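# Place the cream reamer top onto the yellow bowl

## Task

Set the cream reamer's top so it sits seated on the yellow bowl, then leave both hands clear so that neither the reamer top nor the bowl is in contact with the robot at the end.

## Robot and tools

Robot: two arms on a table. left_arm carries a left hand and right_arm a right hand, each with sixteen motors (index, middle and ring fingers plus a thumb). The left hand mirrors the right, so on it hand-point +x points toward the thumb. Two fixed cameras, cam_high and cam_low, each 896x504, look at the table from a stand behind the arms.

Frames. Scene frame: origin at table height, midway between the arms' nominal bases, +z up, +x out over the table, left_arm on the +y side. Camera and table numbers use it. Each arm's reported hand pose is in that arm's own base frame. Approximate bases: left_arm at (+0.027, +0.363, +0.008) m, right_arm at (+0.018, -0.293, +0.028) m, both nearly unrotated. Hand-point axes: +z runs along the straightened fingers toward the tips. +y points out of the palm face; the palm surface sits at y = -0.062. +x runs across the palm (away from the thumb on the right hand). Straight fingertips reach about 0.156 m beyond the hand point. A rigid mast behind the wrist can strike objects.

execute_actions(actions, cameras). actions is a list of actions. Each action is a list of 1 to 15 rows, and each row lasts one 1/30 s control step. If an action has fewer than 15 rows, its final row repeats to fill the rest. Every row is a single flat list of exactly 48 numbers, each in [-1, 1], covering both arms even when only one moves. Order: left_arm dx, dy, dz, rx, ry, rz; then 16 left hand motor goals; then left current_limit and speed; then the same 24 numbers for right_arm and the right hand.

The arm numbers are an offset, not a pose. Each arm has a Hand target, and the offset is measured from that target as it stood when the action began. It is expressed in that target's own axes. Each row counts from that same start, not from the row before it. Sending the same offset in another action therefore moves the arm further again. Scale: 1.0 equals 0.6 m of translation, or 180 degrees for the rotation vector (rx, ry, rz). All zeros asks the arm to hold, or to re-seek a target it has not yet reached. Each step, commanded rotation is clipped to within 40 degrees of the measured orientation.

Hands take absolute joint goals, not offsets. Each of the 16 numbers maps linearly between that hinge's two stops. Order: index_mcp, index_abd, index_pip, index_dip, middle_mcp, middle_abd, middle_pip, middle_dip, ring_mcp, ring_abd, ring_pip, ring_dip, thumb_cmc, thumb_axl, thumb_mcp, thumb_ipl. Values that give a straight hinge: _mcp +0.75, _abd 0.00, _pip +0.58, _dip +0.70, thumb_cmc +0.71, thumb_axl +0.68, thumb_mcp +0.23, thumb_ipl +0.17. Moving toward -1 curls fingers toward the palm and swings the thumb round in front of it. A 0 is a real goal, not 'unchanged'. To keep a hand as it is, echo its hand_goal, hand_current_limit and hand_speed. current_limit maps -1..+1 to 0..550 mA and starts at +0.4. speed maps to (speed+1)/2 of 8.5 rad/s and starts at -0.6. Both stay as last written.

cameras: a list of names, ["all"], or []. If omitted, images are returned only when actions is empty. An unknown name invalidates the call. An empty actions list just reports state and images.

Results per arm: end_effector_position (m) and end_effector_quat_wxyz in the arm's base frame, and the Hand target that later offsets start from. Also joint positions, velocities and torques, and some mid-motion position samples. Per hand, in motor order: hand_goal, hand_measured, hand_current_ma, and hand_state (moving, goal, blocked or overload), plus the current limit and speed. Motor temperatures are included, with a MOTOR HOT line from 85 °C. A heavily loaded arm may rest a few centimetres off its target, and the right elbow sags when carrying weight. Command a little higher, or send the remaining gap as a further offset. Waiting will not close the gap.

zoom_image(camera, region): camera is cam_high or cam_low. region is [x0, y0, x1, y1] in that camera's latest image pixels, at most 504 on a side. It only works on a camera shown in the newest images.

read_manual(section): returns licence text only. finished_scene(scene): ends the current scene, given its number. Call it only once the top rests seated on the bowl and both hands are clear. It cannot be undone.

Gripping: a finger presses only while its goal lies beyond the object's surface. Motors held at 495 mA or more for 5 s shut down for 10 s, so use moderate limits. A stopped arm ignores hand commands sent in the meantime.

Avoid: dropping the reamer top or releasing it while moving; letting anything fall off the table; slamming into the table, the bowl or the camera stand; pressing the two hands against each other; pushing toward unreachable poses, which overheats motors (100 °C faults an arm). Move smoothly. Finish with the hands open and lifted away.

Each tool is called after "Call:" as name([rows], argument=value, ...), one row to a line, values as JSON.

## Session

Call:
execute_actions(actions=[])

Call:
zoom_image(camera="cam_low", region=[300, 170, 550, 320])

Call:
zoom_image(camera="cam_high", region=[380, 120, 680, 420])

Scene clock: 0.00 s.
left_arm: end_effector_position=(+0.3774, +0.1216, +0.2811) hand_goal=(+0.754, +0.000, +0.576, +0.696, +0.754, +0.000, +0.576, +0.696, +0.754, +0.000, +0.576, +0.696, +0.714, +0.678, +0.226, +0.168) hand_measured=(+0.754, +0.000, +0.576, +0.696, +0.754, +0.000, +0.576, +0.696, +0.754, +0.000, +0.576, +0.696, +0.714, +0.678, +0.226, +0.168) hand_current_ma=(+0, +0, +0, +0, +0, +0, +0, +0, +0, +0, +0, +0, +0, +0, +0, +0) hand_state=(goal, goal, goal, goal, goal, goal, goal, goal, goal, goal, goal, goal, goal, goal, goal, goal) hand_current_limit=0.40 hand_speed=-0.60 end_effector_quat_wxyz=(+0.341, -0.230, +0.905, -0.109) | right_arm: end_effector_position=(+0.1448, +0.4590, +0.2955) hand_goal=(+0.754, +0.000, +0.576, +0.696, +0.754, +0.000, +0.576, +0.696, +0.754, +0.000, +0.576, +0.696, +0.714, +0.678, +0.226, +0.168) hand_measured=(+0.754, +0.000, +0.576, +0.696, +0.754, +0.000, +0.576, +0.696, +0.754, +0.000, +0.576, +0.696, +0.714, +0.678, +0.226, +0.168) hand_current_ma=(+0, +0, +0, +0, +0, +0, +0, +0, +0, +0, +0, +0, +0, +0, +0, +0) hand_state=(goal, goal, goal, goal, goal, goal, goal, goal, goal, goal, goal, goal, goal, goal, goal, goal) hand_current_limit=0.40 hand_speed=-0.60 end_effector_quat_wxyz=(+0.074, -0.282, +0.947, +0.138)
Joint positions: left_arm=[0.213 1.023 1.075 -0.909 0.181 -1.924] | right_arm=[1.111 1.233 1.226 -1.259 -0.078 -1.027]
Joint velocities: within noise
Joint torques (N m): no reading
Motor temperatures (°C): left_arm=[34 28 31 29 27 30] | right_arm=[35 31 35 30 29 27]
Heat: left arm: hottest waist 34 °C; right arm: hottest waist 35 °C.
Hand target: left_arm +0.3836, +0.1229, +0.2956; +0.356, -0.227, +0.900, -0.109 | right_arm +0.1475, +0.4645, +0.3133; +0.087, -0.282, +0.943, +0.151

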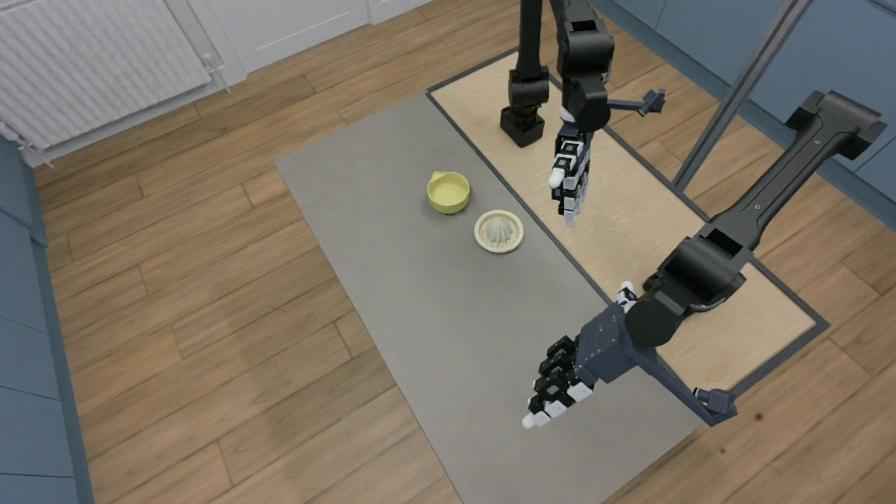

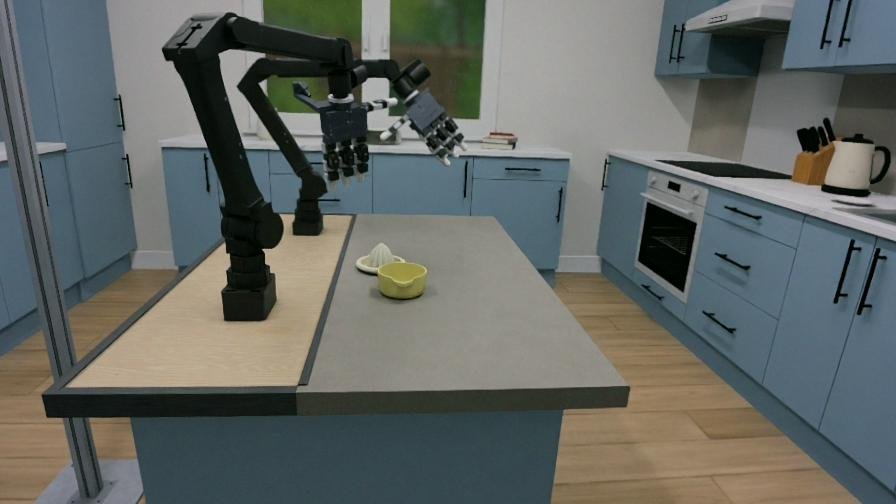

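Scaled by 2.016.

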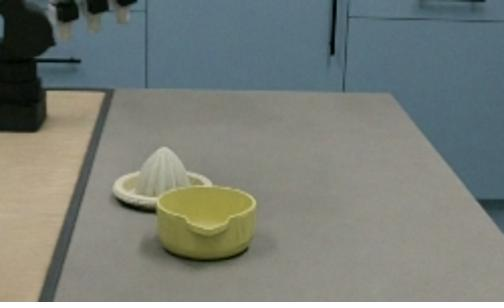

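Scaled by 1.680.

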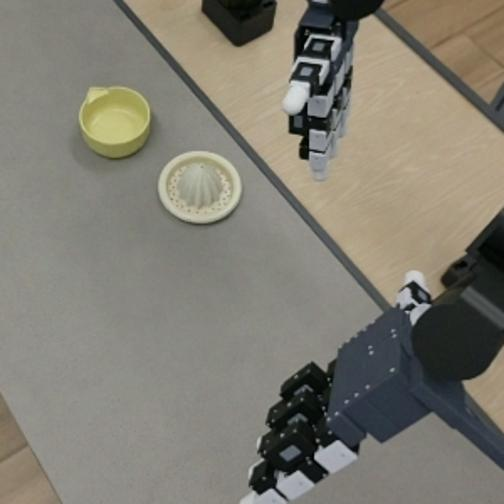

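Call:
zoom_image(camera="cam_low", region=[345, 225, 435, 310])

Call:
zoom_image(camera="cam_high", region=[420, 160, 530, 260])

Scaled by 5.600.

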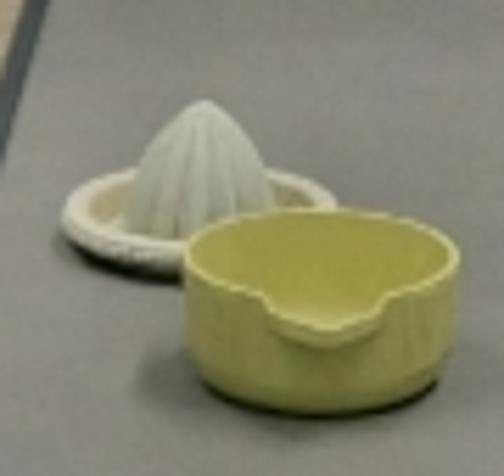

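Scaled by 4.582.

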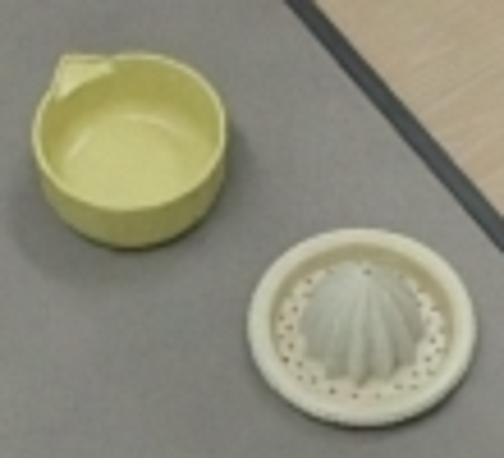

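Call:
execute_actions([
  [[0,0,0,0,0,0,0.754,0,0.576,0.696,0.754,0,0.576,0.696,0.754,0,0.576,0.696,0.714,0.678,0.226,0.168,0.4,-0.6,-0.0063,-0.0895,-0.0017,0,0,0.1624,0.754,0,0.576,0.696,0.754,0,0.576,0.696,0.754,0,0.576,0.696,0.714,0.678,0.226,0.168,0.4,-0.6]],
  [[0,0,0,0,0,0,0.754,0,0.576,0.696,0.754,0,0.576,0.696,0.754,0,0.576,0.696,0.714,0.678,0.226,0.168,0.4,-0.6,-0.0492,-0.075,-0.0017,0,0,0.1624,0.754,0,0.576,0.696,0.754,0,0.576,0.696,0.754,0,0.576,0.696,0.714,0.678,0.226,0.168,0.4,-0.6]],
  [[0,0,0,0,0,0,0.754,0,0.576,0.696,0.754,0,0.576,0.696,0.754,0,0.576,0.696,0.714,0.678,0.226,0.168,0.4,-0.6,-0.0795,-0.0415,-0.0017,0,0,0.1624,0.754,0,0.576,0.696,0.754,0,0.576,0.696,0.754,0,0.576,0.696,0.714,0.678,0.226,0.168,0.4,-0.6]],
  [[0,0,0,0,0,0,0.754,0,0.576,0.696,0.754,0,0.576,0.696,0.754,0,0.576,0.696,0.714,0.678,0.226,0.168,0.4,-0.6,-0.0896,0.0026,-0.0017,0,0,0.1624,0.754,0,0.576,0.696,0.754,0,0.576,0.696,0.754,0,0.576,0.696,0.714,0.678,0.226,0.168,0.4,-0.6]],
], cameras=[])

Scene clock: 7.03 s.
left_arm: end_effector_position=(+0.3774, +0.1216, +0.2811) hand_goal=(+0.754, +0.000, +0.576, +0.696, +0.754, +0.000, +0.576, +0.696, +0.754, +0.000, +0.576, +0.696, +0.714, +0.678, +0.226, +0.168) hand_measured=(+0.752, +0.000, +0.576, +0.696, +0.752, +0.000, +0.576, +0.696, +0.752, +0.000, +0.576, +0.696, +0.712, +0.678, +0.224, +0.168) hand_current_ma=(-8, +0, +3, +0, -8, +0, +3, +0, -8, +0, +3, +0, -4, -3, -7, -2) hand_state=(goal, goal, goal, goal, goal, goal, goal, goal, goal, goal, goal, goal, goal, goal, goal, goal) hand_current_limit=0.40 hand_speed=-0.60 end_effector_quat_wxyz=(+0.341, -0.230, +0.905, -0.109) | right_arm: end_effector_position=(+0.2683, +0.2878, +0.2453) hand_goal=(+0.754, +0.000, +0.576, +0.696, +0.754, +0.000, +0.576, +0.696, +0.754, +0.000, +0.576, +0.696, +0.714, +0.678, +0.226, +0.168) hand_measured=(+0.754, +0.000, +0.576, +0.696, +0.754, +0.000, +0.576, +0.696, +0.754, +0.000, +0.576, +0.696, +0.716, +0.678, +0.224, +0.168) hand_current_ma=(+0, +0, +0, +0, +0, +0, +0, +0, +0, +0, +0, +0, +0, +0, -1, +0) hand_state=(goal, goal, goal, goal, goal, goal, goal, goal, goal, goal, goal, goal, goal, goal, goal, goal) hand_current_limit=0.40 hand_speed=-0.60 end_effector_quat_wxyz=(-0.083, +0.654, +0.741, +0.128)
Joint positions: left_arm=[0.213 1.023 1.075 -0.909 0.181 -1.924] | right_arm=[0.962 1.074 1.037 -1.259 -0.134 0.857]
Joint torques (N m): left_arm=[-0.26 -5.25 9.8 2.1 0.08 0.01] | right_arm=[-0.38 -4.66 13.93 0.85 0.07 0.13]
Heat: left arm: hottest waist 34 °C; right arm: hottest elbow 38 °C.
Hand target: left_arm +0.3836, +0.1229, +0.2956; +0.356, -0.227, +0.900, -0.109 | right_arm +0.2795, +0.3000, +0.2700; -0.084, +0.657, +0.734, +0.153
Off the commanded pose: left_arm 0.016 m, 2 deg | right_arm 0.030 m, 3 deg.
Step readings (end_effector_position of left_arm | right_arm):
0: (+0.3774, +0.1216, +0.2811) | (+0.1448, +0.4590, +0.2955)
1: (+0.3774, +0.1216, +0.2811) | (+0.1451, +0.4591, +0.2956)
2: (+0.3774, +0.1216, +0.2811) | (+0.1465, +0.4590, +0.2954)
4: (+0.3774, +0.1216, +0.2811) | (+0.1510, +0.4531, +0.2926)
8: (+0.3774, +0.1216, +0.2811) | (+0.1640, +0.4307, +0.2845)
15: (+0.3774, +0.1216, +0.2811) | (+0.1774, +0.4206, +0.2933)
16: (+0.3774, +0.1216, +0.2811) | (+0.1785, +0.4204, +0.2932)
17: (+0.3774, +0.1216, +0.2811) | (+0.1804, +0.4193, +0.2923)
19: (+0.3774, +0.1216, +0.2811) | (+0.1847, +0.4120, +0.2867)
23: (+0.3774, +0.1216, +0.2811) | (+0.1950, +0.3929, +0.2774)
30: (+0.3774, +0.1216, +0.2811) | (+0.2096, +0.3808, +0.2799)
31: (+0.3774, +0.1216, +0.2811) | (+0.2110, +0.3798, +0.2797)
32: (+0.3774, +0.1216, +0.2811) | (+0.2126, +0.3784, +0.2790)
34: (+0.3774, +0.1216, +0.2811) | (+0.2176, +0.3724, +0.2772)
38: (+0.3774, +0.1216, +0.2811) | (+0.2294, +0.3567, +0.2725)
45: (+0.3774, +0.1216, +0.2811) | (+0.2409, +0.3418, +0.2693)
46: (+0.3774, +0.1216, +0.2811) | (+0.2416, +0.3405, +0.2690)
47: (+0.3774, +0.1216, +0.2811) | (+0.2426, +0.3381, +0.2680)
49: (+0.3774, +0.1216, +0.2811) | (+0.2467, +0.3298, +0.2651)
53: (+0.3774, +0.1216, +0.2811) | (+0.2603, +0.3080, +0.2601)
60: (+0.3774, +0.1216, +0.2811) | (+0.2677, +0.2922, +0.2495)
No camera images: "cameras" was empty.

Call:
execute_actions([
  [[0,0,0,0,0,0,0.754,0,0.576,0.696,0.754,0,0.576,0.696,0.754,0,0.576,0.696,0.714,0.678,0.226,0.168,0.4,-0.6,0,0,0,0,0,0.1624,0.754,0,0.576,0.696,0.754,0,0.576,0.696,0.754,0,0.576,0.696,0.714,0.678,0.226,0.168,0.4,-0.6]],
  [[0,0,0,0,0,0,0.754,0,0.576,0.696,0.754,0,0.576,0.696,0.754,0,0.576,0.696,0.714,0.678,0.226,0.168,0.4,-0.6,0,0,0,0,0,0.1624,0.685,0,-0.153,-0.101,0.685,0,-0.153,-0.101,0.98,0,0.576,0.696,-0.67,0.678,0.056,-0.103,0.4,-0.6]],
  [[0,0,0,0,0,0,0.754,0,0.576,0.696,0.754,0,0.576,0.696,0.754,0,0.576,0.696,0.714,0.678,0.226,0.168,0.4,-0.6,0,0,0,0,0,0.1624,0.685,0,-0.153,-0.101,0.685,0,-0.153,-0.101,0.98,0,0.576,0.696,-0.67,0.678,0.056,-0.103,0.4,-0.6]],
  [[0,0,0,0,0,0,0.754,0,0.576,0.696,0.754,0,0.576,0.696,0.754,0,0.576,0.696,0.714,0.678,0.226,0.168,0.4,-0.6,0,0,0,0.1294,-0.0206,0.0089,0.685,0,-0.153,-0.101,0.685,0,-0.153,-0.101,0.98,0,0.576,0.696,-0.67,0.678,0.056,-0.103,0.4,-0.6]],
  [[0,0,0,0,0,0,0.754,0,0.576,0.696,0.754,0,0.576,0.696,0.754,0,0.576,0.696,0.714,0.678,0.226,0.168,0.4,-0.6,0,0,0,0.1294,-0.0206,0.0089,0.685,0,-0.153,-0.101,0.685,0,-0.153,-0.101,0.98,0,0.576,0.696,-0.67,0.678,0.056,-0.103,0.4,-0.6]],
  [[0,0,0,0,0,0,0.754,0,0.576,0.696,0.754,0,0.576,0.696,0.754,0,0.576,0.696,0.714,0.678,0.226,0.168,0.4,-0.6,-0.0015,0.0741,0.0252,0,0,0,0.685,0,-0.153,-0.101,0.685,0,-0.153,-0.101,0.98,0,0.576,0.696,-0.67,0.678,0.056,-0.103,0.4,-0.6]],
  [[0,0,0,0,0,0,0.754,0,0.576,0.696,0.754,0,0.576,0.696,0.754,0,0.576,0.696,0.714,0.678,0.226,0.168,0.4,-0.6,-0.0015,0.0741,0.0252,0,0,0,0.685,0,-0.153,-0.101,0.685,0,-0.153,-0.101,0.98,0,0.576,0.696,-0.67,0.678,0.056,-0.103,0.4,-0.6]],
  [[0,0,0,0,0,0,0.754,0,0.576,0.696,0.754,0,0.576,0.696,0.754,0,0.576,0.696,0.714,0.678,0.226,0.168,0.4,-0.6,-0.0015,0.0741,0.0252,0,0,0,0.685,0,-0.153,-0.101,0.685,0,-0.153,-0.101,0.98,0,0.576,0.696,-0.67,0.678,0.056,-0.103,0.4,-0.6]],
], cameras=["cam_low","cam_high"])

Call:
zoom_image(camera="cam_low", region=[345, 170, 445, 270])

Call:
zoom_image(camera="cam_high", region=[450, 160, 570, 270])

Scene clock: 13.00 s.
left_arm: end_effector_position=(+0.3774, +0.1216, +0.2811) hand_goal=(+0.754, +0.000, +0.576, +0.696, +0.754, +0.000, +0.576, +0.696, +0.754, +0.000, +0.576, +0.696, +0.714, +0.678, +0.226, +0.168) hand_measured=(+0.752, +0.000, +0.576, +0.696, +0.752, +0.000, +0.576, +0.696, +0.752, +0.000, +0.576, +0.696, +0.712, +0.678, +0.224, +0.168) hand_current_ma=(-8, +0, +3, +0, -8, +0, +3, +0, -8, +0, +3, +0, -4, -3, -7, -2) hand_state=(goal, goal, goal, goal, goal, goal, goal, goal, goal, goal, goal, goal, goal, goal, goal, goal) hand_current_limit=0.40 hand_speed=-0.60 end_effector_quat_wxyz=(+0.341, -0.230, +0.905, -0.109) | right_arm: end_effector_position=(+0.2717, +0.2827, +0.1273) hand_goal=(+0.686, +0.000, -0.152, -0.100, +0.686, +0.000, -0.152, -0.100, +0.980, +0.000, +0.576, +0.696, -0.670, +0.678, +0.056, -0.102) hand_measured=(+0.680, +0.000, -0.150, -0.098, +0.680, +0.000, -0.150, -0.096, +0.966, +0.000, +0.574, +0.696, -0.668, +0.678, +0.054, -0.100) hand_current_ma=(-4, +0, +1, +1, -4, +0, +1, +2, -13, +0, +0, +0, +0, +0, -1, +1) hand_state=(goal, goal, goal, goal, goal, goal, goal, goal, goal, goal, goal, goal, goal, goal, goal, goal) hand_current_limit=0.40 hand_speed=-0.60 end_effector_quat_wxyz=(-0.529, +0.839, +0.102, -0.073)
Joint positions: left_arm=[0.213 1.023 1.075 -0.909 0.181 -1.924] | right_arm=[0.489 1.321 0.862 -0.665 -1.073 2.086]
Joint torques (N m): left_arm=[-0.21 -5.19 9.8 2.11 0.09 0.02] | right_arm=[0.15 -8.64 8.72 1.22 -1 0.09]
Motor temperatures (°C): left_arm=[34 28 32 29 27 30] | right_arm=[35 31 40 30 30 27]
Heat: left arm: hottest waist 34 °C; right arm: hottest elbow 40 °C.
Hand target: left_arm +0.3836, +0.1229, +0.2956; +0.356, -0.227, +0.900, -0.109 | right_arm +0.2791, +0.2849, +0.1297; -0.537, +0.839, +0.073, -0.048
Off the commanded pose: left_arm 0.016 m, 2 deg | right_arm 0.008 m, 5 deg.
joint sent to its limit (right arm) — joint 6 (wrist roll), upper limit. The joint targets are off in orientation, not in position.
Step readings (end_effector_position of left_arm | right_arm):
0: (+0.3774, +0.1216, +0.2811) | (+0.2683, +0.2877, +0.2453)
1: (+0.3774, +0.1216, +0.2811) | (+0.2684, +0.2874, +0.2455)
2: (+0.3774, +0.1216, +0.2811) | (+0.2680, +0.2866, +0.2452)
4: (+0.3774, +0.1216, +0.2811) | (+0.2684, +0.2878, +0.2468)
8: (+0.3774, +0.1216, +0.2811) | (+0.2730, +0.2936, +0.2524)
15: (+0.3774, +0.1216, +0.2811) | (+0.2743, +0.2890, +0.2489)
16: (+0.3774, +0.1216, +0.2811) | (+0.2739, +0.2882, +0.2487)
17: (+0.3774, +0.1216, +0.2811) | (+0.2725, +0.2880, +0.2484)
19: (+0.3774, +0.1216, +0.2811) | (+0.2707, +0.2914, +0.2504)
23: (+0.3774, +0.1216, +0.2811) | (+0.2738, +0.3003, +0.2558)
30: (+0.3774, +0.1216, +0.2811) | (+0.2738, +0.2946, +0.2511)
31: (+0.3774, +0.1216, +0.2811) | (+0.2732, +0.2938, +0.2509)
32: (+0.3774, +0.1216, +0.2811) | (+0.2710, +0.2935, +0.2504)
34: (+0.3774, +0.1216, +0.2811) | (+0.2676, +0.2958, +0.2515)
38: (+0.3774, +0.1216, +0.2811) | (+0.2749, +0.2972, +0.2565)
45: (+0.3774, +0.1216, +0.2811) | (+0.2744, +0.2902, +0.2532)
46: (+0.3774, +0.1216, +0.2811) | (+0.2728, +0.2912, +0.2529)
47: (+0.3774, +0.1216, +0.2811) | (+0.2681, +0.2957, +0.2524)
49: (+0.3774, +0.1216, +0.2811) | (+0.2610, +0.3083, +0.2540)
53: (+0.3774, +0.1216, +0.2811) | (+0.2731, +0.3049, +0.2606)
60: (+0.3774, +0.1216, +0.2811) | (+0.2812, +0.2948, +0.2639)
61: (+0.3774, +0.1216, +0.2811) | (+0.2798, +0.2961, +0.2634)
62: (+0.3774, +0.1216, +0.2811) | (+0.2748, +0.3022, +0.2638)
64: (+0.3774, +0.1216, +0.2811) | (+0.2648, +0.3120, +0.2645)
68: (+0.3774, +0.1216, +0.2811) | (+0.2693, +0.3018, +0.2621)
75: (+0.3774, +0.1216, +0.2811) | (+0.2802, +0.2954, +0.2617)
76: (+0.3774, +0.1216, +0.2811) | (+0.2800, +0.2957, +0.2613)
77: (+0.3774, +0.1216, +0.2811) | (+0.2805, +0.2964, +0.2595)
79: (+0.3774, +0.1216, +0.2811) | (+0.2803, +0.2965, +0.2493)
83: (+0.3774, +0.1216, +0.2811) | (+0.2723, +0.2919, +0.2236)
90: (+0.3774, +0.1216, +0.2811) | (+0.2730, +0.2925, +0.2178)
91: (+0.3774, +0.1216, +0.2811) | (+0.2732, +0.2927, +0.2176)
92: (+0.3774, +0.1216, +0.2811) | (+0.2741, +0.2933, +0.2158)
94: (+0.3774, +0.1216, +0.2811) | (+0.2760, +0.2934, +0.2071)
98: (+0.3774, +0.1216, +0.2811) | (+0.2693, +0.2877, +0.1835)
105: (+0.3774, +0.1216, +0.2811) | (+0.2714, +0.2877, +0.1750)
106: (+0.3774, +0.1216, +0.2811) | (+0.2719, +0.2878, +0.1749)
107: (+0.3774, +0.1216, +0.2811) | (+0.2728, +0.2883, +0.1733)
109: (+0.3774, +0.1216, +0.2811) | (+0.2744, +0.2883, +0.1654)
113: (+0.3774, +0.1216, +0.2811) | (+0.2697, +0.2828, +0.1413)
120: (+0.3774, +0.1216, +0.2811) | (+0.2708, +0.2823, +0.1272)

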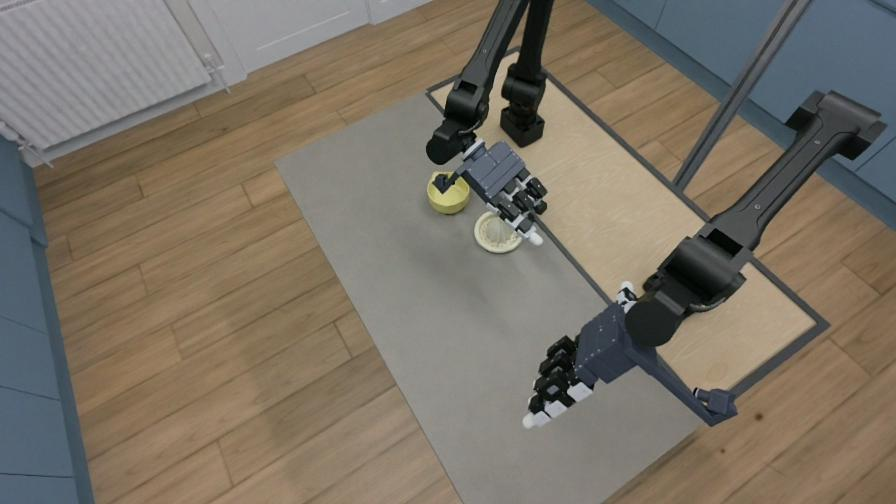

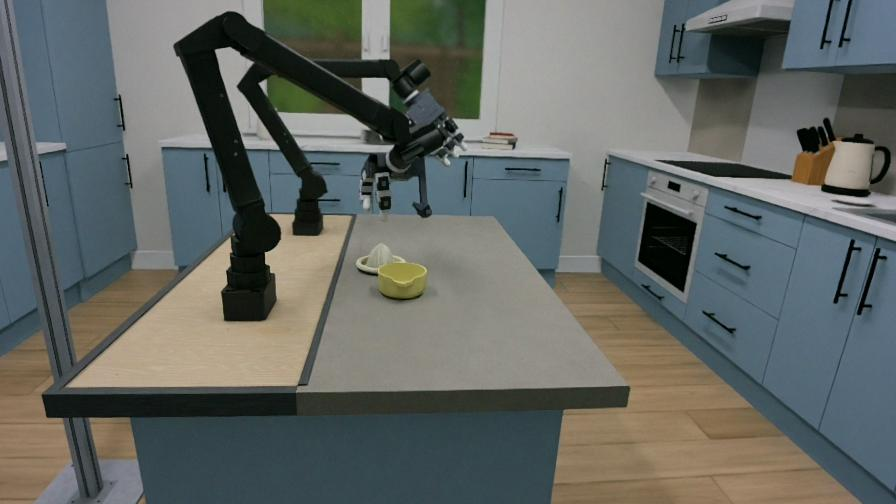

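Scaled by 5.040.

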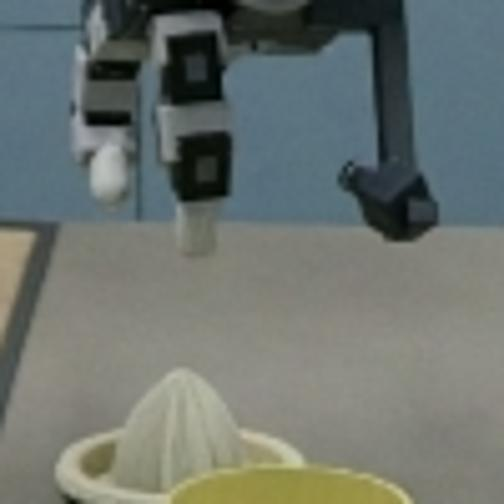

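Scaled by 4.200.

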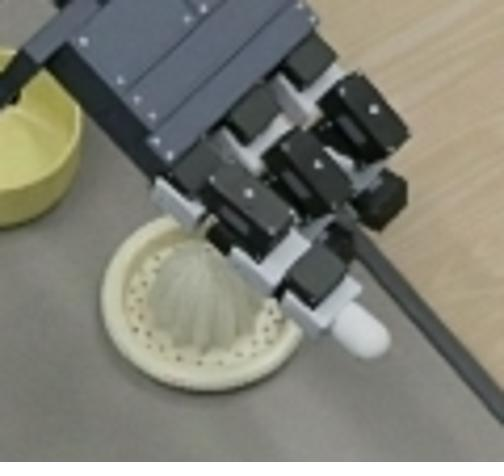

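Call:
execute_actions([
  [[0,0,0,0,0,0,0.754,0,0.576,0.696,0.754,0,0.576,0.696,0.754,0,0.576,0.696,0.714,0.678,0.226,0.168,0.4,-0.6,0,0,0,0,-0.0755,-0.0352,0.685,0,-0.153,-0.101,0.685,0,-0.153,-0.101,0.98,0,0.576,0.696,-0.67,0.678,0.056,-0.103,0.4,-0.6]],
  [[0,0,0,0,0,0,0.754,0,0.576,0.696,0.754,0,0.576,0.696,0.754,0,0.576,0.696,0.714,0.678,0.226,0.168,0.4,-0.6,0,0.068,0.0317,0,0,0,0.685,0,-0.153,-0.101,0.685,0,-0.153,-0.101,0.98,0,0.576,0.696,-0.67,0.678,0.056,-0.103,0.4,-0.6]],
  [[0,0,0,0,0,0,0.754,0,0.576,0.696,0.754,0,0.576,0.696,0.754,0,0.576,0.696,0.714,0.678,0.226,0.168,0.4,-0.6,0,0,0,0,0,0,0.685,0,-0.153,-0.101,0.685,0,-0.153,-0.101,0.98,0,0.576,0.696,-0.67,0.678,0.056,-0.103,0.4,-0.6]],
], cameras=["cam_low","cam_high"])

Call:
zoom_image(camera="cam_low", region=[345, 190, 425, 270])

Call:
zoom_image(camera="cam_high", region=[460, 180, 560, 270])

Scene clock: 17.87 s.
left_arm: end_effector_position=(+0.3774, +0.1216, +0.2811) hand_goal=(+0.754, +0.000, +0.576, +0.696, +0.754, +0.000, +0.576, +0.696, +0.754, +0.000, +0.576, +0.696, +0.714, +0.678, +0.226, +0.168) hand_measured=(+0.752, +0.000, +0.576, +0.696, +0.752, +0.000, +0.576, +0.696, +0.752, +0.000, +0.576, +0.696, +0.712, +0.678, +0.224, +0.168) hand_current_ma=(-8, +0, +3, +0, -8, +0, +3, +0, -8, +0, +3, +0, -4, -3, -7, -2) hand_state=(goal, goal, goal, goal, goal, goal, goal, goal, goal, goal, goal, goal, goal, goal, goal, goal) hand_current_limit=0.40 hand_speed=-0.60 end_effector_quat_wxyz=(+0.341, -0.230, +0.905, -0.109) | right_arm: end_effector_position=(+0.2736, +0.2831, +0.0862) hand_goal=(+0.686, +0.000, -0.152, -0.100, +0.686, +0.000, -0.152, -0.100, +0.980, +0.000, +0.576, +0.696, -0.670, +0.678, +0.056, -0.102) hand_measured=(+0.680, +0.000, -0.150, -0.098, +0.680, +0.000, -0.150, -0.096, +0.966, +0.000, +0.574, +0.696, -0.668, +0.678, +0.054, -0.100) hand_current_ma=(-4, +0, +1, +1, -4, +0, +1, +2, -13, +0, +0, +0, +0, +0, -1, +1) hand_state=(goal, goal, goal, goal, goal, goal, goal, goal, goal, goal, goal, goal, goal, goal, goal, goal) hand_current_limit=0.40 hand_speed=-0.60 end_effector_quat_wxyz=(-0.523, +0.825, +0.176, -0.125)
Joint positions: left_arm=[0.213 1.023 1.075 -0.909 0.181 -1.924] | right_arm=[0.486 1.502 0.941 -0.918 -1.134 1.696]
Joint torques (N m): left_arm=[-0.21 -5.19 9.8 2.1 0.09 0.02] | right_arm=[-0.09 -8.88 7.47 0.58 -1.14 -0.11]
Heat: left arm: hottest waist 34 °C; right arm: hottest elbow 41 °C.
Hand target: left_arm +0.3836, +0.1229, +0.2956; +0.356, -0.227, +0.900, -0.109 | right_arm +0.2790, +0.2850, +0.0848; -0.526, +0.822, +0.182, -0.117
Off the commanded pose: left_arm 0.016 m, 2 deg | right_arm 0.006 m, 1 deg.
Step readings (end_effector_position of left_arm | right_arm):
0: (+0.3774, +0.1216, +0.2811) | (+0.2717, +0.2827, +0.1273)
1: (+0.3774, +0.1216, +0.2811) | (+0.2716, +0.2829, +0.1275)
2: (+0.3774, +0.1216, +0.2811) | (+0.2699, +0.2830, +0.1278)
4: (+0.3774, +0.1216, +0.2811) | (+0.2627, +0.2818, +0.1278)
8: (+0.3774, +0.1216, +0.2811) | (+0.2570, +0.2784, +0.1206)
15: (+0.3774, +0.1216, +0.2811) | (+0.2589, +0.2766, +0.1166)
16: (+0.3774, +0.1216, +0.2811) | (+0.2596, +0.2767, +0.1170)
17: (+0.3774, +0.1216, +0.2811) | (+0.2604, +0.2771, +0.1163)
19: (+0.3774, +0.1216, +0.2811) | (+0.2634, +0.2785, +0.1121)
23: (+0.3774, +0.1216, +0.2811) | (+0.2698, +0.2814, +0.0968)
30: (+0.3774, +0.1216, +0.2811) | (+0.2730, +0.2828, +0.0864)
31: (+0.3774, +0.1216, +0.2811) | (+0.2732, +0.2829, +0.0863)
32: (+0.3774, +0.1216, +0.2811) | (+0.2734, +0.2830, +0.0863)
34: (+0.3774, +0.1216, +0.2811) | (+0.2735, +0.2830, +0.0863)
38: (+0.3774, +0.1216, +0.2811) | (+0.2736, +0.2831, +0.0862)
45: (+0.3774, +0.1216, +0.2811) | (+0.2736, +0.2831, +0.0862)

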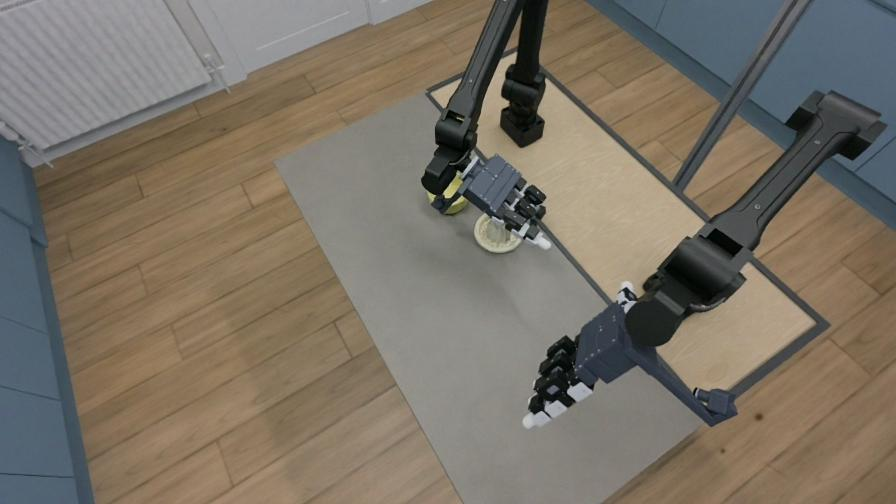

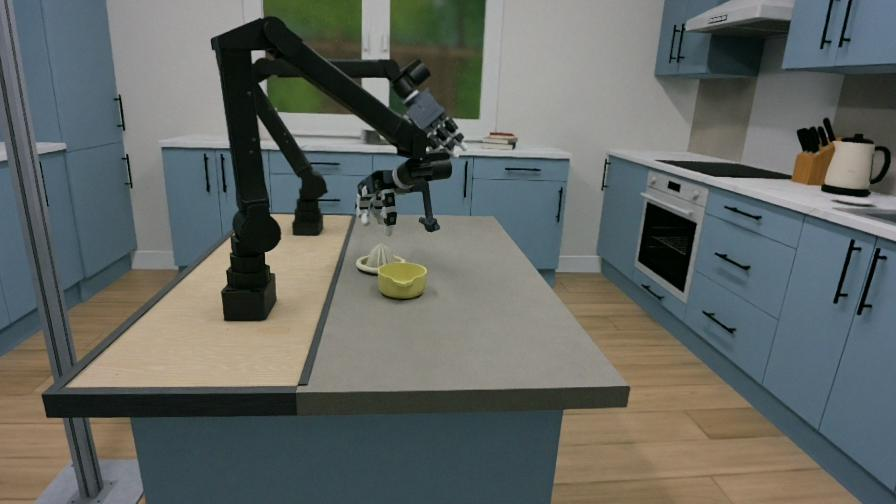

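Scaled by 6.300.

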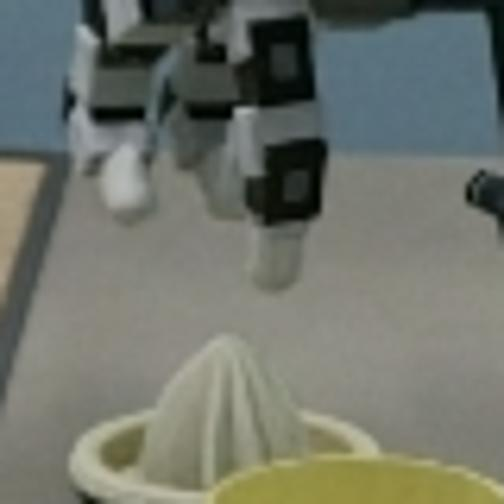

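Scaled by 5.040.

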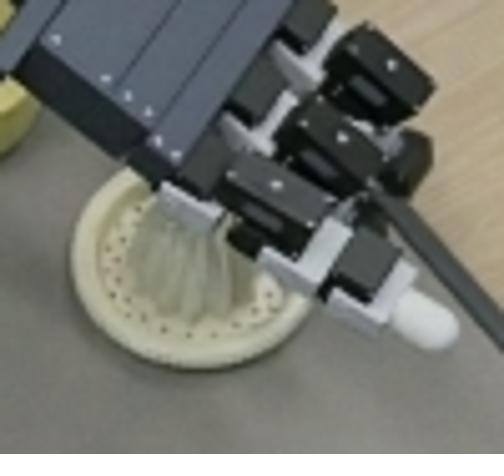

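Call:
execute_actions([
  [[0,0,0,0,0,0,0.754,0,0.576,0.696,0.754,0,0.576,0.696,0.754,0,0.576,0.696,0.714,0.678,0.226,0.168,0.4,-0.6,0.001,0.046,0.02,0,0,0,0.685,0,-0.153,-0.101,0.685,0,-0.153,-0.101,0.98,0,0.576,0.696,-0.67,0.678,0.056,-0.103,0.4,-0.6]],
  [[0,0,0,0,0,0,0.754,0,0.576,0.696,0.754,0,0.576,0.696,0.754,0,0.576,0.696,0.714,0.678,0.226,0.168,0.4,-0.6,0.001,0.046,0.02,0,0,0,0.685,0,-0.153,-0.101,0.685,0,-0.153,-0.101,0.98,0,0.576,0.696,-0.67,0.678,0.056,-0.103,0.4,-0.6]],
  [[0,0,0,0,0,0,0.754,0,0.576,0.696,0.754,0,0.576,0.696,0.754,0,0.576,0.696,0.714,0.678,0.226,0.168,0.4,-0.6,0,0,0,0,0,0,0.685,0,-0.153,-0.101,0.685,0,-0.153,-0.101,0.98,0,0.576,0.696,-0.67,0.678,0.056,-0.103,0.4,-0.6]],
], cameras=["cam_low","cam_high"])

Call:
zoom_image(camera="cam_low", region=[345, 200, 425, 280])

Call:
zoom_image(camera="cam_high", region=[460, 180, 560, 270])

Scene clock: 21.63 s.
left_arm: end_effector_position=(+0.3774, +0.1216, +0.2811) hand_goal=(+0.754, +0.000, +0.576, +0.696, +0.754, +0.000, +0.576, +0.696, +0.754, +0.000, +0.576, +0.696, +0.714, +0.678, +0.226, +0.168) hand_measured=(+0.752, +0.000, +0.576, +0.696, +0.752, +0.000, +0.576, +0.696, +0.752, +0.000, +0.576, +0.696, +0.712, +0.678, +0.224, +0.168) hand_current_ma=(-8, +0, +3, +0, -8, +0, +3, +0, -8, +0, +3, +0, -4, -3, -7, -2) hand_state=(goal, goal, goal, goal, goal, goal, goal, goal, goal, goal, goal, goal, goal, goal, goal, goal) hand_current_limit=0.40 hand_speed=-0.60 end_effector_quat_wxyz=(+0.341, -0.230, +0.905, -0.109) | right_arm: end_effector_position=(+0.2739, +0.2832, +0.0261) hand_goal=(+0.686, +0.000, -0.152, -0.100, +0.686, +0.000, -0.152, -0.100, +0.980, +0.000, +0.576, +0.696, -0.670, +0.678, +0.056, -0.102) hand_measured=(+0.680, +0.000, -0.150, -0.098, +0.680, +0.000, -0.150, -0.096, +0.966, +0.000, +0.574, +0.696, -0.668, +0.678, +0.054, -0.100) hand_current_ma=(-4, +0, +1, +1, -4, +0, +1, +2, -13, +0, +0, +0, +0, +0, -1, +1) hand_state=(goal, goal, goal, goal, goal, goal, goal, goal, goal, goal, goal, goal, goal, goal, goal, goal) hand_current_limit=0.40 hand_speed=-0.60 end_effector_quat_wxyz=(-0.523, +0.824, +0.178, -0.125)
Joint positions: left_arm=[0.213 1.023 1.075 -0.909 0.181 -1.924] | right_arm=[0.486 1.612 0.876 -0.752 -1.135 1.684]
Joint torques (N m): left_arm=[-0.21 -5.25 9.8 2.1 0.09 0.02] | right_arm=[0.03 -9.82 6.75 0.55 -1.06 -0.08]
Heat: left arm: hottest waist 34 °C; right arm: hottest elbow 41 °C.
Hand target: left_arm +0.3836, +0.1229, +0.2956; +0.356, -0.227, +0.900, -0.109 | right_arm +0.2807, +0.2843, +0.0247; -0.526, +0.822, +0.182, -0.117
Off the commanded pose: left_arm 0.016 m, 2 deg | right_arm 0.007 m, 1 deg.
Step readings (end_effector_position of left_arm | right_arm):
0: (+0.3774, +0.1216, +0.2811) | (+0.2736, +0.2831, +0.0862)
1: (+0.3774, +0.1216, +0.2811) | (+0.2739, +0.2832, +0.0862)
2: (+0.3774, +0.1216, +0.2811) | (+0.2744, +0.2835, +0.0852)
4: (+0.3774, +0.1216, +0.2811) | (+0.2758, +0.2844, +0.0813)
8: (+0.3774, +0.1216, +0.2811) | (+0.2741, +0.2834, +0.0665)
15: (+0.3774, +0.1216, +0.2811) | (+0.2728, +0.2827, +0.0560)
16: (+0.3774, +0.1216, +0.2811) | (+0.2732, +0.2829, +0.0560)
17: (+0.3774, +0.1216, +0.2811) | (+0.2740, +0.2834, +0.0549)
19: (+0.3774, +0.1216, +0.2811) | (+0.2764, +0.2845, +0.0511)
23: (+0.3774, +0.1216, +0.2811) | (+0.2755, +0.2840, +0.0366)
30: (+0.3774, +0.1216, +0.2811) | (+0.2734, +0.2830, +0.0261)
31: (+0.3774, +0.1216, +0.2811) | (+0.2736, +0.2831, +0.0261)
32: (+0.3774, +0.1216, +0.2811) | (+0.2739, +0.2832, +0.0261)
34: (+0.3774, +0.1216, +0.2811) | (+0.2739, +0.2832, +0.0261)
38: (+0.3774, +0.1216, +0.2811) | (+0.2739, +0.2832, +0.0261)
45: (+0.3774, +0.1216, +0.2811) | (+0.2739, +0.2832, +0.0261)

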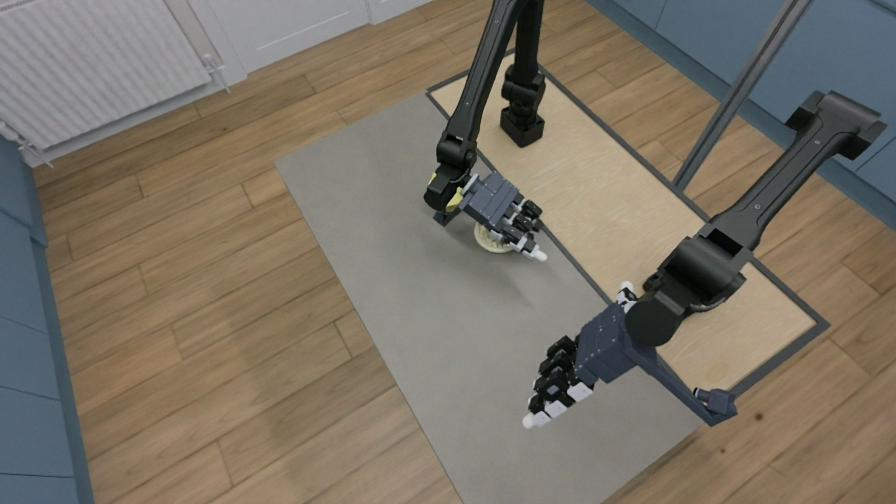

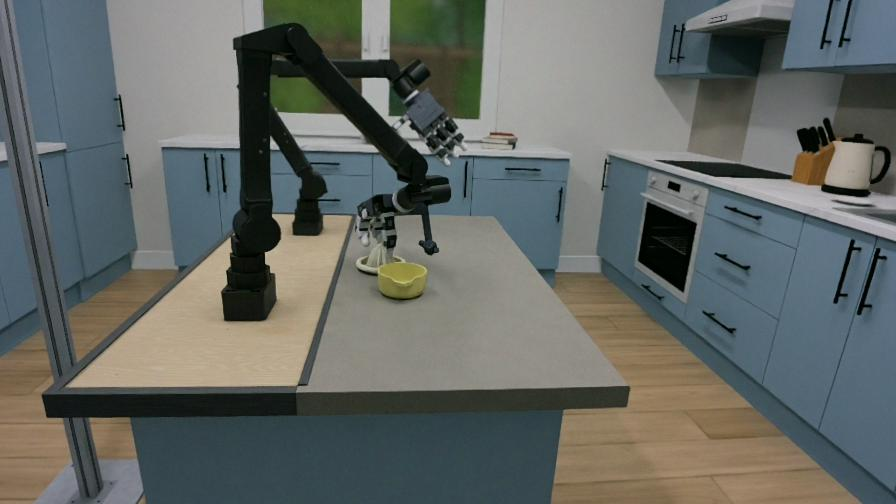

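Scaled by 6.300.

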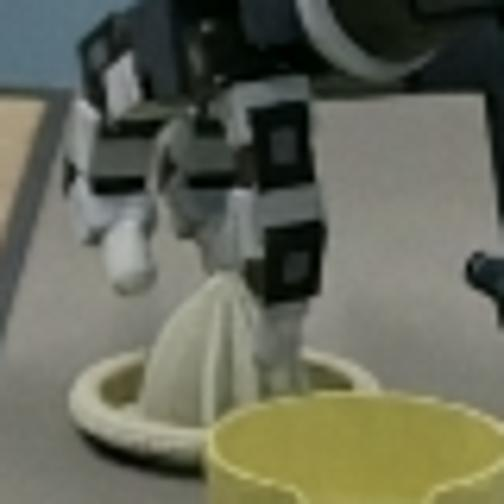

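Scaled by 5.040.

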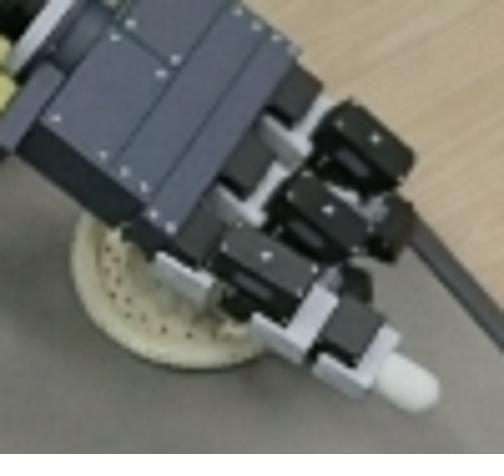

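Call:
execute_actions([
  [[0,0,0,0,0,0,0.754,0,0.576,0.696,0.754,0,0.576,0.696,0.754,0,0.576,0.696,0.714,0.678,0.226,0.168,0.4,-0.6,0.0006,0.0195,0.0074,0,0,0,0.685,0,-0.153,-0.101,0.685,0,-0.153,-0.101,0.98,0,0.576,0.696,-0.67,0.678,0.056,-0.103,0.4,-0.6]],
  [[0,0,0,0,0,0,0.754,0,0.576,0.696,0.754,0,0.576,0.696,0.754,0,0.576,0.696,0.714,0.678,0.226,0.168,0.4,-0.6,0.0006,0.0195,0.0074,0,0,0,0.685,0,-0.153,-0.101,0.685,0,-0.153,-0.101,0.98,0,0.576,0.696,-0.67,0.678,0.056,-0.103,0.4,-0.6]],
], cameras=["all"])

Scene clock: 25.47 s.
left_arm: end_effector_position=(+0.3774, +0.1216, +0.2811) hand_goal=(+0.754, +0.000, +0.576, +0.696, +0.754, +0.000, +0.576, +0.696, +0.754, +0.000, +0.576, +0.696, +0.714, +0.678, +0.226, +0.168) hand_measured=(+0.752, +0.000, +0.576, +0.696, +0.752, +0.000, +0.576, +0.696, +0.752, +0.000, +0.576, +0.696, +0.712, +0.678, +0.224, +0.168) hand_current_ma=(-8, +0, +3, +0, -8, +0, +3, +0, -8, +0, +3, +0, -4, -3, -7, -2) hand_state=(goal, goal, goal, goal, goal, goal, goal, goal, goal, goal, goal, goal, goal, goal, goal, goal) hand_current_limit=0.40 hand_speed=-0.60 end_effector_quat_wxyz=(+0.341, -0.230, +0.905, -0.109) | right_arm: end_effector_position=(+0.2761, +0.2835, +0.0035) hand_goal=(+0.686, +0.000, -0.152, -0.100, +0.686, +0.000, -0.152, -0.100, +0.980, +0.000, +0.576, +0.696, -0.670, +0.678, +0.056, -0.102) hand_measured=(+0.680, +0.000, -0.150, -0.098, +0.680, +0.000, -0.150, -0.096, +0.966, +0.000, +0.574, +0.696, -0.668, +0.678, +0.054, -0.100) hand_current_ma=(-4, +0, +1, +1, -4, +0, +1, +2, -13, +0, +0, +0, +0, +0, -1, +1) hand_state=(goal, goal, goal, goal, goal, goal, goal, goal, goal, goal, goal, goal, goal, goal, goal, goal) hand_current_limit=0.40 hand_speed=-0.60 end_effector_quat_wxyz=(-0.524, +0.823, +0.180, -0.124)
Joint positions: left_arm=[0.213 1.023 1.075 -0.909 0.181 -1.924] | right_arm=[0.484 1.663 0.861 -0.688 -1.135 1.677]
Joint torques (N m): left_arm=[-0.15 -5.19 9.8 2.1 0.09 0.02] | right_arm=[-0.5 -9.99 6.23 0.46 -1.09 -0.05]
Heat: left arm: hottest waist 34 °C; right arm: hottest elbow 41 °C.
Hand target: left_arm +0.3836, +0.1229, +0.2956; +0.356, -0.227, +0.900, -0.109 | right_arm +0.2820, +0.2831, -0.0003; -0.526, +0.822, +0.182, -0.117
Off the commanded pose: left_arm 0.016 m, 2 deg | right_arm 0.007 m, 1 deg.
Step readings (end_effector_position of left_arm | right_arm):
0: (+0.3774, +0.1216, +0.2811) | (+0.2739, +0.2832, +0.0261)
1: (+0.3774, +0.1216, +0.2811) | (+0.2740, +0.2833, +0.0261)
2: (+0.3774, +0.1216, +0.2811) | (+0.2745, +0.2836, +0.0261)
4: (+0.3774, +0.1216, +0.2811) | (+0.2764, +0.2845, +0.0251)
8: (+0.3774, +0.1216, +0.2811) | (+0.2776, +0.2851, +0.0210)
15: (+0.3774, +0.1216, +0.2811) | (+0.2754, +0.2840, +0.0164)
16: (+0.3774, +0.1216, +0.2811) | (+0.2755, +0.2840, +0.0164)
17: (+0.3774, +0.1216, +0.2811) | (+0.2761, +0.2843, +0.0162)
19: (+0.3774, +0.1216, +0.2811) | (+0.2780, +0.2850, +0.0147)
23: (+0.3774, +0.1216, +0.2811) | (+0.2781, +0.2845, +0.0084)
30: (+0.3774, +0.1216, +0.2811) | (+0.2759, +0.2833, +0.0035)

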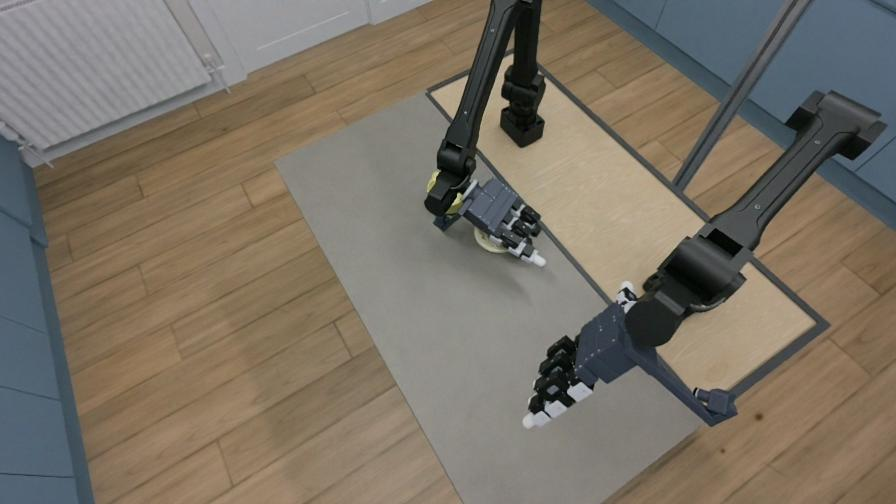

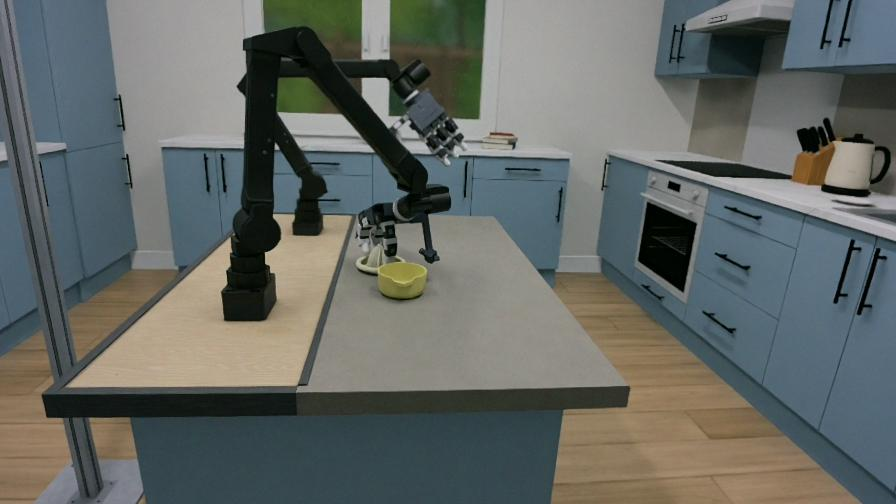

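Call:
zoom_image(camera="cam_low", region=[335, 190, 465, 310])

Call:
zoom_image(camera="cam_high", region=[410, 150, 570, 280])

Scaled by 3.877.

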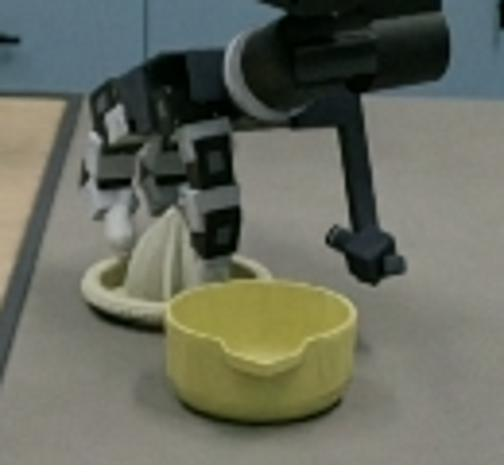

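Scaled by 3.150.

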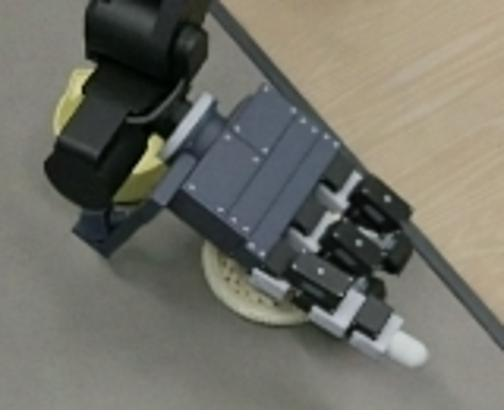

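Call:
execute_actions([
  [[0,0,0,0,0,0,0.754,0,0.576,0.696,0.754,0,0.576,0.696,0.754,0,0.576,0.696,0.714,0.678,0.226,0.168,0.4,-0.6,-0.0018,0.0053,0.0005,0,0,0,0.66,0,-0.153,-0.101,0.66,0,-0.153,-0.101,0.98,0,0.576,0.696,-0.67,0.678,0.03,-0.09,0.4,-0.8]],
  [[0,0,0,0,0,0,0.754,0,0.576,0.696,0.754,0,0.576,0.696,0.754,0,0.576,0.696,0.714,0.678,0.226,0.168,0.4,-0.6,0,0,0,0,0,0,0.5,0,-0.2,-0.12,0.5,0,-0.2,-0.12,0.98,0,0.576,0.696,-0.67,0.678,-0.1,-0.09,0.5,-0.8]],
  [[0,0,0,0,0,0,0.754,0,0.576,0.696,0.754,0,0.576,0.696,0.754,0,0.576,0.696,0.714,0.678,0.226,0.168,0.4,-0.6,0,0,0,0,0,0,0.5,0,-0.2,-0.12,0.5,0,-0.2,-0.12,0.98,0,0.576,0.696,-0.67,0.678,-0.1,-0.09,0.5,-0.8]],
], cameras=["all"])

Scene clock: 28.20 s.
left_arm: end_effector_position=(+0.3774, +0.1216, +0.2811) hand_goal=(+0.754, +0.000, +0.576, +0.696, +0.754, +0.000, +0.576, +0.696, +0.754, +0.000, +0.576, +0.696, +0.714, +0.678, +0.226, +0.168) hand_measured=(+0.752, +0.000, +0.576, +0.696, +0.752, +0.000, +0.576, +0.696, +0.752, +0.000, +0.576, +0.696, +0.712, +0.678, +0.224, +0.168) hand_current_ma=(-8, +0, +3, +0, -8, +0, +3, +0, -8, +0, +3, +0, -4, -3, -7, -2) hand_state=(goal, goal, goal, goal, goal, goal, goal, goal, goal, goal, goal, goal, goal, goal, goal, goal) hand_current_limit=0.40 hand_speed=-0.60 end_effector_quat_wxyz=(+0.341, -0.230, +0.905, -0.109) | right_arm: end_effector_position=(+0.2777, +0.2839, +0.0035) hand_goal=(+0.500, +0.000, -0.200, -0.120, +0.500, +0.000, -0.200, -0.120, +0.980, +0.000, +0.576, +0.696, -0.670, +0.678, -0.100, -0.090) hand_measured=(+0.572, +0.004, -0.176, -0.116, +0.524, -0.002, -0.192, -0.116, +0.966, +0.000, +0.574, +0.696, -0.676, +0.678, -0.020, -0.072) hand_current_ma=(+171, +1, +29, +3, +31, -1, +5, +2, -13, +0, +0, +0, -3, +0, +274, +31) hand_state=(blocked, goal, blocked, goal, blocked, goal, goal, goal, goal, goal, goal, goal, goal, goal, blocked, goal) hand_current_limit=0.50 hand_speed=-0.80 end_effector_quat_wxyz=(-0.527, +0.822, +0.182, -0.121)
Joint positions: left_arm=[0.213 1.023 1.075 -0.909 0.181 -1.924] | right_arm=[0.482 1.664 0.861 -0.684 -1.14 1.671]
Joint torques (N m): left_arm=[-0.26 -5.25 9.8 2.11 0.09 0.02] | right_arm=[0.44 -9.82 6.09 0.47 -0.9 -0.08]
Heat: left arm: hottest waist 34 °C; right arm: hottest elbow 40 °C.
Hand target: left_arm +0.3836, +0.1229, +0.2956; +0.356, -0.227, +0.900, -0.109 | right_arm +0.2815, +0.2817, -0.0033; -0.526, +0.822, +0.182, -0.117
Off the commanded pose: left_arm 0.016 m, 2 deg | right_arm 0.008 m, 0 deg.
Step readings (end_effector_position of left_arm | right_arm):
0: (+0.3774, +0.1216, +0.2811) | (+0.2761, +0.2835, +0.0035)
1: (+0.3774, +0.1216, +0.2811) | (+0.2761, +0.2835, +0.0035)
2: (+0.3774, +0.1216, +0.2811) | (+0.2762, +0.2834, +0.0035)
4: (+0.3774, +0.1216, +0.2811) | (+0.2766, +0.2834, +0.0033)
8: (+0.3774, +0.1216, +0.2811) | (+0.2776, +0.2834, +0.0033)
15: (+0.3774, +0.1216, +0.2811) | (+0.2780, +0.2833, +0.0030)
16: (+0.3774, +0.1216, +0.2811) | (+0.2780, +0.2833, +0.0030)
17: (+0.3774, +0.1216, +0.2811) | (+0.2780, +0.2833, +0.0030)
19: (+0.3774, +0.1216, +0.2811) | (+0.2780, +0.2834, +0.0030)
23: (+0.3774, +0.1216, +0.2811) | (+0.2777, +0.2837, +0.0034)
30: (+0.3774, +0.1216, +0.2811) | (+0.2777, +0.2839, +0.0035)
31: (+0.3774, +0.1216, +0.2811) | (+0.2777, +0.2839, +0.0035)
32: (+0.3774, +0.1216, +0.2811) | (+0.2777, +0.2839, +0.0035)
34: (+0.3774, +0.1216, +0.2811) | (+0.2777, +0.2839, +0.0035)
38: (+0.3774, +0.1216, +0.2811) | (+0.2777, +0.2839, +0.0035)
45: (+0.3774, +0.1216, +0.2811) | (+0.2777, +0.2839, +0.0035)

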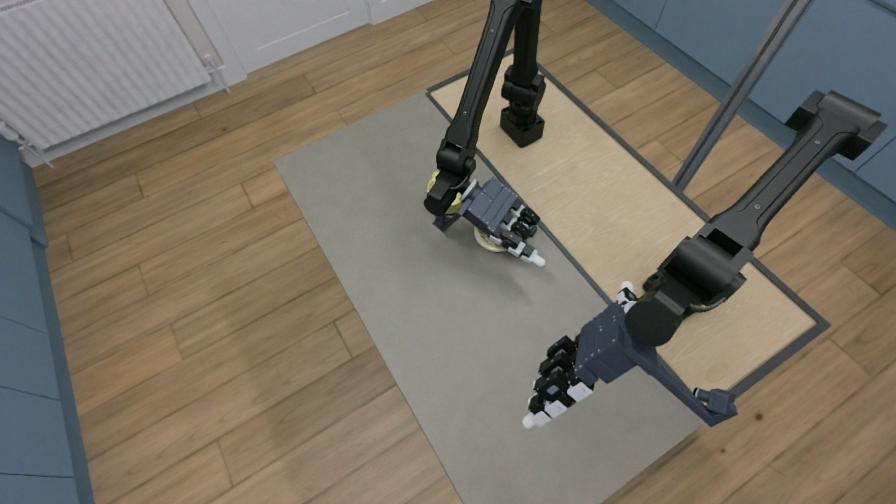

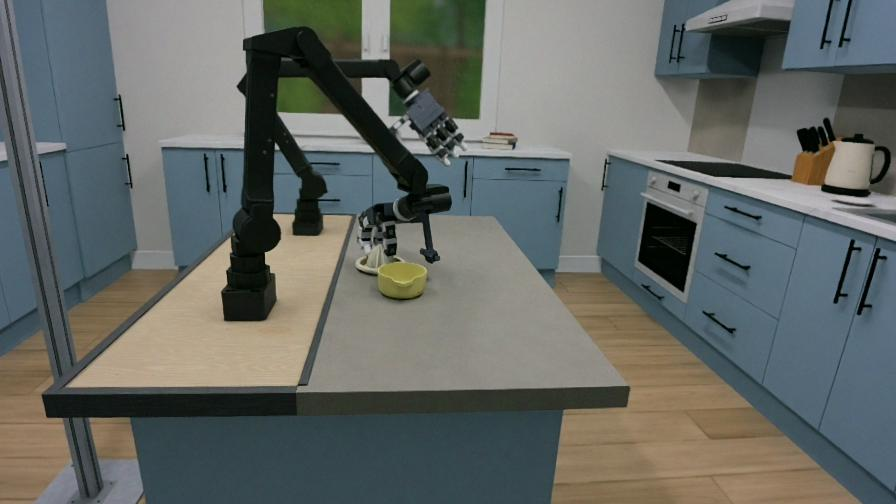

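Call:
execute_actions([
  [[0,0,0,0,0,0,0.754,0,0.576,0.696,0.754,0,0.576,0.696,0.754,0,0.576,0.696,0.714,0.678,0.226,0.168,0.4,-0.6,0,0,0,0,0,0,0.64,0,-0.16,-0.1,0.62,0,-0.16,-0.1,0.98,0,0.576,0.696,-0.67,0.678,0.03,-0.09,0.4,-0.7]],
  [[0,0,0,0,0,0,0.754,0,0.576,0.696,0.754,0,0.576,0.696,0.754,0,0.576,0.696,0.714,0.678,0.226,0.168,0.4,-0.6,-0.011,0.003,0,0,0,0,0.64,0,-0.16,-0.1,0.62,0,-0.16,-0.1,0.98,0,0.576,0.696,-0.67,0.678,0.03,-0.09,0.4,-0.7]],
], cameras=[])

Scene clock: 29.90 s.
left_arm: end_effector_position=(+0.3774, +0.1216, +0.2811) hand_goal=(+0.754, +0.000, +0.576, +0.696, +0.754, +0.000, +0.576, +0.696, +0.754, +0.000, +0.576, +0.696, +0.714, +0.678, +0.226, +0.168) hand_measured=(+0.752, +0.000, +0.576, +0.696, +0.752, +0.000, +0.576, +0.696, +0.752, +0.000, +0.576, +0.696, +0.712, +0.678, +0.224, +0.168) hand_current_ma=(-8, +0, +3, +0, -8, +0, +3, +0, -8, +0, +3, +0, -4, -3, -7, -2) hand_state=(goal, goal, goal, goal, goal, goal, goal, goal, goal, goal, goal, goal, goal, goal, goal, goal) hand_current_limit=0.40 hand_speed=-0.60 end_effector_quat_wxyz=(+0.341, -0.230, +0.905, -0.109) | right_arm: end_effector_position=(+0.2697, +0.2790, -0.0022) hand_goal=(+0.640, +0.000, -0.160, -0.100, +0.620, +0.000, -0.160, -0.100, +0.980, +0.000, +0.576, +0.696, -0.670, +0.678, +0.030, -0.090) hand_measured=(+0.624, +0.002, -0.158, -0.102, +0.604, -0.002, -0.162, -0.102, +0.966, +0.000, +0.574, +0.696, -0.672, +0.678, +0.028, -0.088) hand_current_ma=(-17, +1, +1, -1, -16, -1, -1, -1, -13, +0, +0, +0, -1, +0, -1, +0) hand_state=(goal, goal, goal, goal, goal, goal, goal, goal, goal, goal, goal, goal, goal, goal, goal, goal) hand_current_limit=0.40 hand_speed=-0.70 end_effector_quat_wxyz=(-0.525, +0.823, +0.178, -0.126)
Joint positions: left_arm=[0.213 1.023 1.075 -0.909 0.181 -1.924] | right_arm=[0.481 1.664 0.84 -0.679 -1.139 1.668]
Joint torques (N m): left_arm=[-0.15 -5.25 9.81 2.1 0.09 0.01] | right_arm=[-0.09 -10.75 5.76 0.51 -0.96 -0.04]
Heat: left arm: hottest waist 34 °C; right arm: hottest elbow 40 °C.
Hand target: left_arm +0.3836, +0.1229, +0.2956; +0.356, -0.227, +0.900, -0.109 | right_arm +0.2758, +0.2783, -0.0048; -0.526, +0.822, +0.182, -0.117
Off the commanded pose: left_arm 0.016 m, 2 deg | right_arm 0.007 m, 1 deg.
Step readings (end_effector_position of left_arm | right_arm):
0: (+0.3774, +0.1216, +0.2811) | (+0.2777, +0.2839, +0.0035)
1: (+0.3774, +0.1216, +0.2811) | (+0.2777, +0.2839, +0.0035)
2: (+0.3774, +0.1216, +0.2811) | (+0.2777, +0.2839, +0.0035)
4: (+0.3774, +0.1216, +0.2811) | (+0.2775, +0.2837, +0.0033)
8: (+0.3774, +0.1216, +0.2811) | (+0.2773, +0.2832, +0.0030)
15: (+0.3774, +0.1216, +0.2811) | (+0.2770, +0.2830, +0.0028)
16: (+0.3774, +0.1216, +0.2811) | (+0.2770, +0.2830, +0.0028)
17: (+0.3774, +0.1216, +0.2811) | (+0.2767, +0.2829, +0.0025)
19: (+0.3774, +0.1216, +0.2811) | (+0.2754, +0.2822, +0.0013)
23: (+0.3774, +0.1216, +0.2811) | (+0.2704, +0.2795, -0.0017)
30: (+0.3774, +0.1216, +0.2811) | (+0.2697, +0.2790, -0.0022)
No camera images: "cameras" was empty.


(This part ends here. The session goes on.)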